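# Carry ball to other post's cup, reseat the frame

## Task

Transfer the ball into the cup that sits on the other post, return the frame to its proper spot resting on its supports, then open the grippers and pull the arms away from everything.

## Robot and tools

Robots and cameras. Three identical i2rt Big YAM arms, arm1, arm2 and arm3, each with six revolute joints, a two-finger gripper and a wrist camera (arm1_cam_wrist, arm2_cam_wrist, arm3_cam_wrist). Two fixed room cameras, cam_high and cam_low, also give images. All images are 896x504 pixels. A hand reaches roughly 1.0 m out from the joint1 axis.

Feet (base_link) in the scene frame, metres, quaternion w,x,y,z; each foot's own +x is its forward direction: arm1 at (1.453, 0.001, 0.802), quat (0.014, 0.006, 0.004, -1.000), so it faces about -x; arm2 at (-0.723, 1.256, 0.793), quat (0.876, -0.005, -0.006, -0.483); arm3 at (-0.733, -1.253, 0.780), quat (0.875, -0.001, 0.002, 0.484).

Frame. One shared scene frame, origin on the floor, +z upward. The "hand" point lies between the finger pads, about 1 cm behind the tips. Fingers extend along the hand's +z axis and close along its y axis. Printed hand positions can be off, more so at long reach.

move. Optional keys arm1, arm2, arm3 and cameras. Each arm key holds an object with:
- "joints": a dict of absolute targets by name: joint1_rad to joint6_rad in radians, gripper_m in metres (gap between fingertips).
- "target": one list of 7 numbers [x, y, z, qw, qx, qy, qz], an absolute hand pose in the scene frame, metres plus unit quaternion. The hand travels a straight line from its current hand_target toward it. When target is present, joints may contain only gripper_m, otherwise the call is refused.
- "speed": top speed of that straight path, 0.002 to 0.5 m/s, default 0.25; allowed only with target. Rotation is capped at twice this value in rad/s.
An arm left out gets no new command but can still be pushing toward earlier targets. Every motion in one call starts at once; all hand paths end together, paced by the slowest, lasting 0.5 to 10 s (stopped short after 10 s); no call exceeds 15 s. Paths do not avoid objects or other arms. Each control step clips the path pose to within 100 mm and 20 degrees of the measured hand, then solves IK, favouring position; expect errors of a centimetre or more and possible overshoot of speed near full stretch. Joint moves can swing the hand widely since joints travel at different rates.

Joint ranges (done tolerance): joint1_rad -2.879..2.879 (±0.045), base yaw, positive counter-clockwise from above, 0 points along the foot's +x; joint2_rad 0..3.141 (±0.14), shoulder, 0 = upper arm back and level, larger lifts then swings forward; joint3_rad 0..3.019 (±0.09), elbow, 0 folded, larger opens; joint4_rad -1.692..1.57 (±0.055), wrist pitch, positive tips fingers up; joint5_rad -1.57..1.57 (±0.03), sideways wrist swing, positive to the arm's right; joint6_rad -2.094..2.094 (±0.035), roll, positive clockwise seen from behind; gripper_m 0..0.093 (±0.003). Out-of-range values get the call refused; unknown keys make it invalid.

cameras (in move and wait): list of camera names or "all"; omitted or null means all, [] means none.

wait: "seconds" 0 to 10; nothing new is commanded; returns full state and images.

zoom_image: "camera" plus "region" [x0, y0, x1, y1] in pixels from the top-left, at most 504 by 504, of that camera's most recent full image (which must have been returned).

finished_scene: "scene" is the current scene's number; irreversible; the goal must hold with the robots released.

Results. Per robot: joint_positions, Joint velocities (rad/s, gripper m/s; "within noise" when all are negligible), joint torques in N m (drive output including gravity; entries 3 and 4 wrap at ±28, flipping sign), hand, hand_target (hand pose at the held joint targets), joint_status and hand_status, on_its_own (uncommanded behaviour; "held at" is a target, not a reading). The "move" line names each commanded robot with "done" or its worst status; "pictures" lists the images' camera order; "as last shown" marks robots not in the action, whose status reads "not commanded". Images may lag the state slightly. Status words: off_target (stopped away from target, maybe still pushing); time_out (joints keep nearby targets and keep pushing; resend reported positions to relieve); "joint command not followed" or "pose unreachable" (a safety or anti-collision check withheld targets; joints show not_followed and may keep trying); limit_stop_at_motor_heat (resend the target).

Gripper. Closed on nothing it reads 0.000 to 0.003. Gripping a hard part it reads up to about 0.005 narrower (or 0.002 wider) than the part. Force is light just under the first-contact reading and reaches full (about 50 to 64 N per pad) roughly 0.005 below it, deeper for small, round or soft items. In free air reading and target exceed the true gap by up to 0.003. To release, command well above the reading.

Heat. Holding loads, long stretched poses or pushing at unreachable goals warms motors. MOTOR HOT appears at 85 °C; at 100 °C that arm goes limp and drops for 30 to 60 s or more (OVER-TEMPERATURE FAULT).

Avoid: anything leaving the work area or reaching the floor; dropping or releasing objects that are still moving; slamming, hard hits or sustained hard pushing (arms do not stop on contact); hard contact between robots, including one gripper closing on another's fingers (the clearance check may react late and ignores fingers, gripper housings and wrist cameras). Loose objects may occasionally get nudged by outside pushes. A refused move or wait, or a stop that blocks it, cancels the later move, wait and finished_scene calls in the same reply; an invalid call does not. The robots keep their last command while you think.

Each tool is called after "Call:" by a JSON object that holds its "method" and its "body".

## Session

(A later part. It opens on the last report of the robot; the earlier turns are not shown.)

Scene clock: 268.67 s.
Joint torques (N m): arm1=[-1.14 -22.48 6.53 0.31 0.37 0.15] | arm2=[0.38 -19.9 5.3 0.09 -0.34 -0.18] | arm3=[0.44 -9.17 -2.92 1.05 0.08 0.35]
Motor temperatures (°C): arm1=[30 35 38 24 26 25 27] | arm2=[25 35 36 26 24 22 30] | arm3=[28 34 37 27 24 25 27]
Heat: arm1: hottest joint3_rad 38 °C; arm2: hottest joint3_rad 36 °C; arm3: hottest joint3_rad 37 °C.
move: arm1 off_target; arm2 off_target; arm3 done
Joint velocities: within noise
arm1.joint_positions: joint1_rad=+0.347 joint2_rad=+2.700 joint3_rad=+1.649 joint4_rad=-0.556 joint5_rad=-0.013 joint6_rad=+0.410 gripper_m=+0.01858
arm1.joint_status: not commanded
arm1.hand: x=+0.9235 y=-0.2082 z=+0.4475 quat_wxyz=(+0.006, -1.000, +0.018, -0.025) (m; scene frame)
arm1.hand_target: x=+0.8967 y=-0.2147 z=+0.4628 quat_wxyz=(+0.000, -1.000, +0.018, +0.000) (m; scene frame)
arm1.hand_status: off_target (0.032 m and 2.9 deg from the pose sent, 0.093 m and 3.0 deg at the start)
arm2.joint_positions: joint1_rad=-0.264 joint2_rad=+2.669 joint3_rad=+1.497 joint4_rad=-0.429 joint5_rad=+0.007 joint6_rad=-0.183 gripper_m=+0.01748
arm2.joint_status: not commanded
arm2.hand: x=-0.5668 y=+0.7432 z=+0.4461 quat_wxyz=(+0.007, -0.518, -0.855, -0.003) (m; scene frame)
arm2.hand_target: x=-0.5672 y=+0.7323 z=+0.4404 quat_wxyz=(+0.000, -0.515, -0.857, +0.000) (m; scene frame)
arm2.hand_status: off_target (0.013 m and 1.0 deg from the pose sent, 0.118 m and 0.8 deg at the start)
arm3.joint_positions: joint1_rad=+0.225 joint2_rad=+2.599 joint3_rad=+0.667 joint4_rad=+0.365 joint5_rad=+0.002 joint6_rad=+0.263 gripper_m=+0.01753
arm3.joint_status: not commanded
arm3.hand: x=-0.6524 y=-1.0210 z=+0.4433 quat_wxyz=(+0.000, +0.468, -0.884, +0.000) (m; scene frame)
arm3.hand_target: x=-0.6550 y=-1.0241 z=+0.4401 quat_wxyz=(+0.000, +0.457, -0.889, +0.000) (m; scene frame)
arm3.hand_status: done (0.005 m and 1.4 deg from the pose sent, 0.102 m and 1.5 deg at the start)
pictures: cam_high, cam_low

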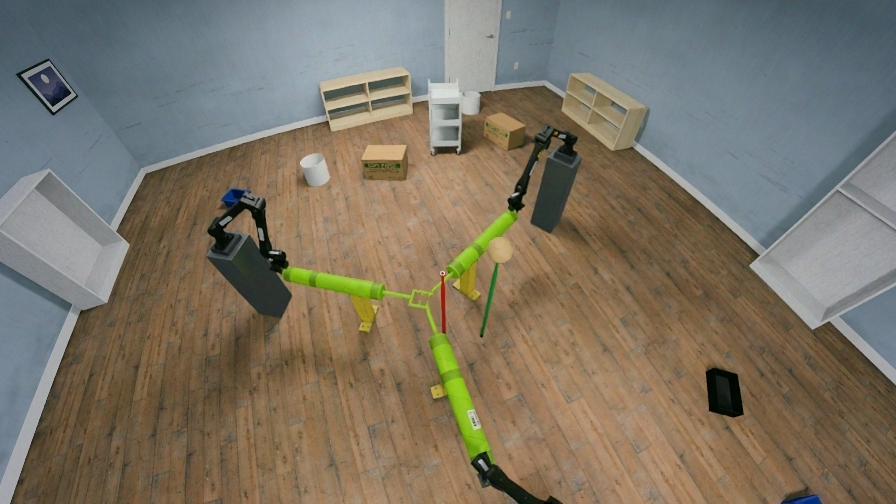

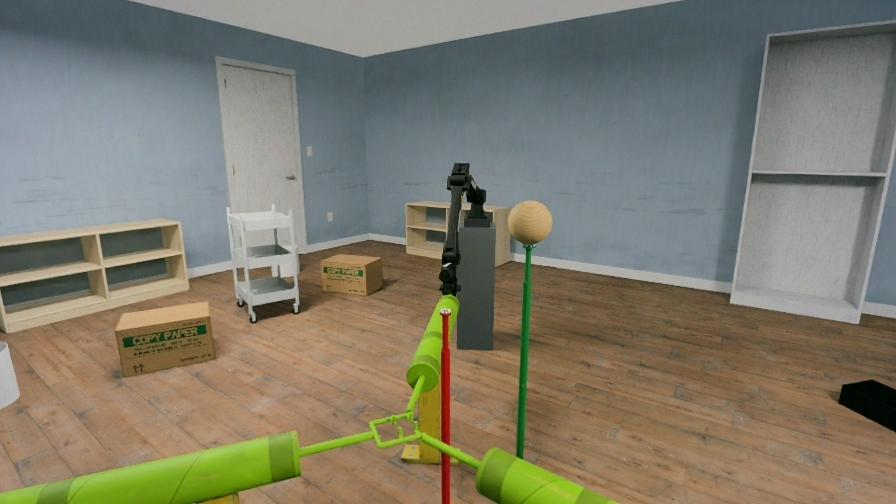

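Essentially identical to start. Release and lift.

Call:
{"method": "move", "body": {"arm1": {"joints":{"gripper_m":0.09}}, "arm2": {"joints":{"gripper_m":0.09}}, "arm3": {"joints":{"gripper_m":0.09}}, "cameras": []}}

Call:
{"method": "move", "body": {"arm1": {"target":[0.930,-0.216,0.65,0,1,-0.0175,0]}, "arm2": {"target":[-0.575,0.765,0.65,0,0.515,0.857,0]}, "arm3": {"target":[-0.665,-1.034,0.65,0,-0.457,0.889,0]}, "cameras": ["cam_low","cam_high"]}}

Call:
{"method": "finished_scene", "body": {"scene": 1}}

Scene clock: 276.23 s.
Joint torques (N m): arm1=[-1.2 -22.42 6.24 0.32 0.17 0.15] | arm2=[0.38 -20.01 5 0.1 -0.23 -0.16] | arm3=[0.44 -9.17 -2.91 0.96 0.08 0.11]
Motor temperatures (°C): arm1=[30 36 37 24 26 25 27] | arm2=[25 36 36 26 24 22 30] | arm3=[28 33 35 27 24 25 27]
Heat: arm1: hottest joint3_rad 37 °C; arm2: hottest joint2_rad 36 °C; arm3: hottest joint3_rad 35 °C.
move: arm1 done; arm2 done; arm3 done
Joint velocities: within noise
arm1.joint_positions: joint1_rad=+0.347 joint2_rad=+2.700 joint3_rad=+1.653 joint4_rad=-0.556 joint5_rad=-0.008 joint6_rad=+0.410 gripper_m=+0.08983
arm1.joint_status: all done
arm1.hand: x=+0.9207 y=-0.2083 z=+0.4483 quat_wxyz=(+0.007, -1.000, +0.018, -0.022) (m; scene frame)
arm1.hand_target: x=+0.8965 y=-0.2148 z=+0.4629 quat_wxyz=(+0.000, -1.000, +0.018, +0.000) (m; scene frame)
arm1.hand_status: not commanded
arm2.joint_positions: joint1_rad=-0.264 joint2_rad=+2.669 joint3_rad=+1.502 joint4_rad=-0.429 joint5_rad=+0.004 joint6_rad=-0.184 gripper_m=+0.08985
arm2.joint_status: all done
arm2.hand: x=-0.5655 y=+0.7406 z=+0.4468 quat_wxyz=(+0.004, -0.518, -0.856, -0.002) (m; scene frame)
arm2.hand_target: x=-0.5671 y=+0.7324 z=+0.4404 quat_wxyz=(+0.000, -0.515, -0.857, +0.000) (m; scene frame)
arm2.hand_status: not commanded
arm3.joint_positions: joint1_rad=+0.225 joint2_rad=+2.599 joint3_rad=+0.667 joint4_rad=+0.368 joint5_rad=+0.002 joint6_rad=+0.283 gripper_m=+0.08987
arm3.joint_status: all done
arm3.hand: x=-0.6522 y=-1.0204 z=+0.4433 quat_wxyz=(-0.001, +0.459, -0.888, -0.001) (m; scene frame)
arm3.hand_target: x=-0.6550 y=-1.0241 z=+0.4401 quat_wxyz=(+0.000, +0.457, -0.889, +0.000) (m; scene frame)
arm3.hand_status: not commanded
pictures: none
No camera images: "cameras" was empty.

Scene clock: 278.10 s.
Joint torques (N m): arm1=[0.38 -21.01 5.16 0.05 0.17 0.3] | arm2=[0.79 -20.19 3.84 -0.28 -0.23 -0.12] | arm3=[0.79 -8.12 2.44 0.16 0.1 0.13]
Motor temperatures (°C): arm1=[30 36 37 24 26 25 27] | arm2=[25 36 35 26 24 22 29] | arm3=[28 33 35 27 24 25 27]
Heat: arm1: hottest joint3_rad 37 °C; arm2: hottest joint2_rad 36 °C; arm3: hottest joint3_rad 35 °C.
move: arm1 off_target; arm2 done; arm3 done
Joint velocities: within noise
arm1.joint_positions: joint1_rad=+0.351 joint2_rad=+2.253 joint3_rad=+1.398 joint4_rad=-0.710 joint5_rad=-0.008 joint6_rad=+0.416 gripper_m=+0.08990
arm1.joint_status: not commanded
arm1.hand: x=+0.9297 y=-0.2080 z=+0.6413 quat_wxyz=(+0.000, -1.000, +0.018, -0.005) (m; scene frame)
arm1.hand_target: x=+0.9301 y=-0.2159 z=+0.6499 quat_wxyz=(+0.000, -1.000, +0.017, +0.000) (m; scene frame)
arm1.hand_status: off_target (0.012 m and 0.5 deg from the pose sent, 0.202 m and 2.7 deg at the start)
arm2.joint_positions: joint1_rad=-0.264 joint2_rad=+2.181 joint3_rad=+1.234 joint4_rad=-0.630 joint5_rad=+0.003 joint6_rad=-0.184 gripper_m=+0.08993
arm2.joint_status: not commanded
arm2.hand: x=-0.5718 y=+0.7604 z=+0.6475 quat_wxyz=(-0.003, -0.518, -0.856, +0.004) (m; scene frame)
arm2.hand_target: x=-0.5749 y=+0.7649 z=+0.6499 quat_wxyz=(+0.000, -0.515, -0.857, +0.000) (m; scene frame)
arm2.hand_status: done (0.006 m and 0.7 deg from the pose sent, 0.205 m and 0.7 deg at the start)
arm3.joint_positions: joint1_rad=+0.251 joint2_rad=+1.764 joint3_rad=+0.365 joint4_rad=-0.183 joint5_rad=+0.002 joint6_rad=+0.312 gripper_m=+0.08995
arm3.joint_status: not commanded
arm3.hand: x=-0.6650 y=-1.0408 z=+0.6456 quat_wxyz=(+0.005, +0.457, -0.889, +0.005) (m; scene frame)
arm3.hand_target: x=-0.6650 y=-1.0341 z=+0.6498 quat_wxyz=(+0.000, +0.457, -0.889, +0.000) (m; scene frame)
arm3.hand_status: done (0.008 m and 0.9 deg from the pose sent, 0.208 m and 0.3 deg at the start)
pictures: cam_high, cam_low

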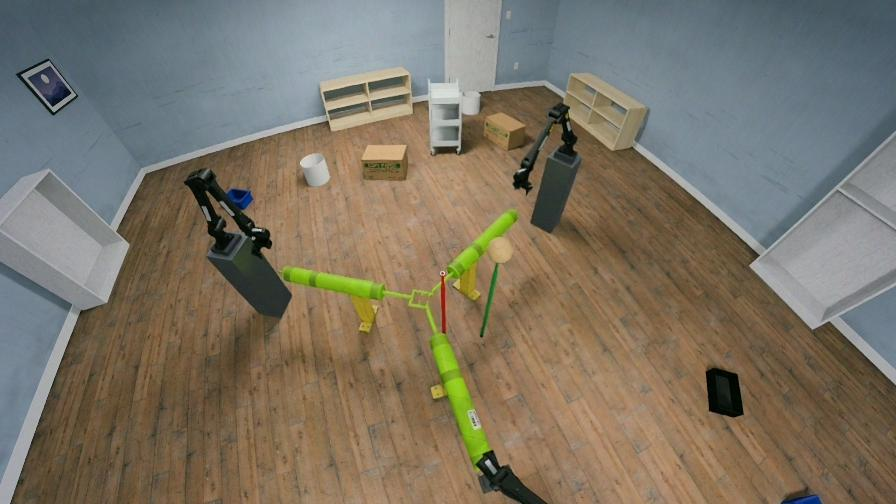

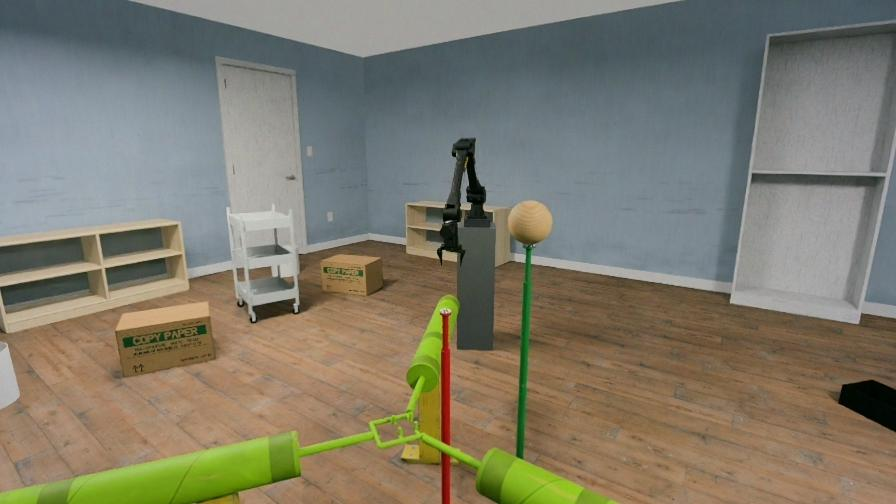

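The scene is finished: the task was done.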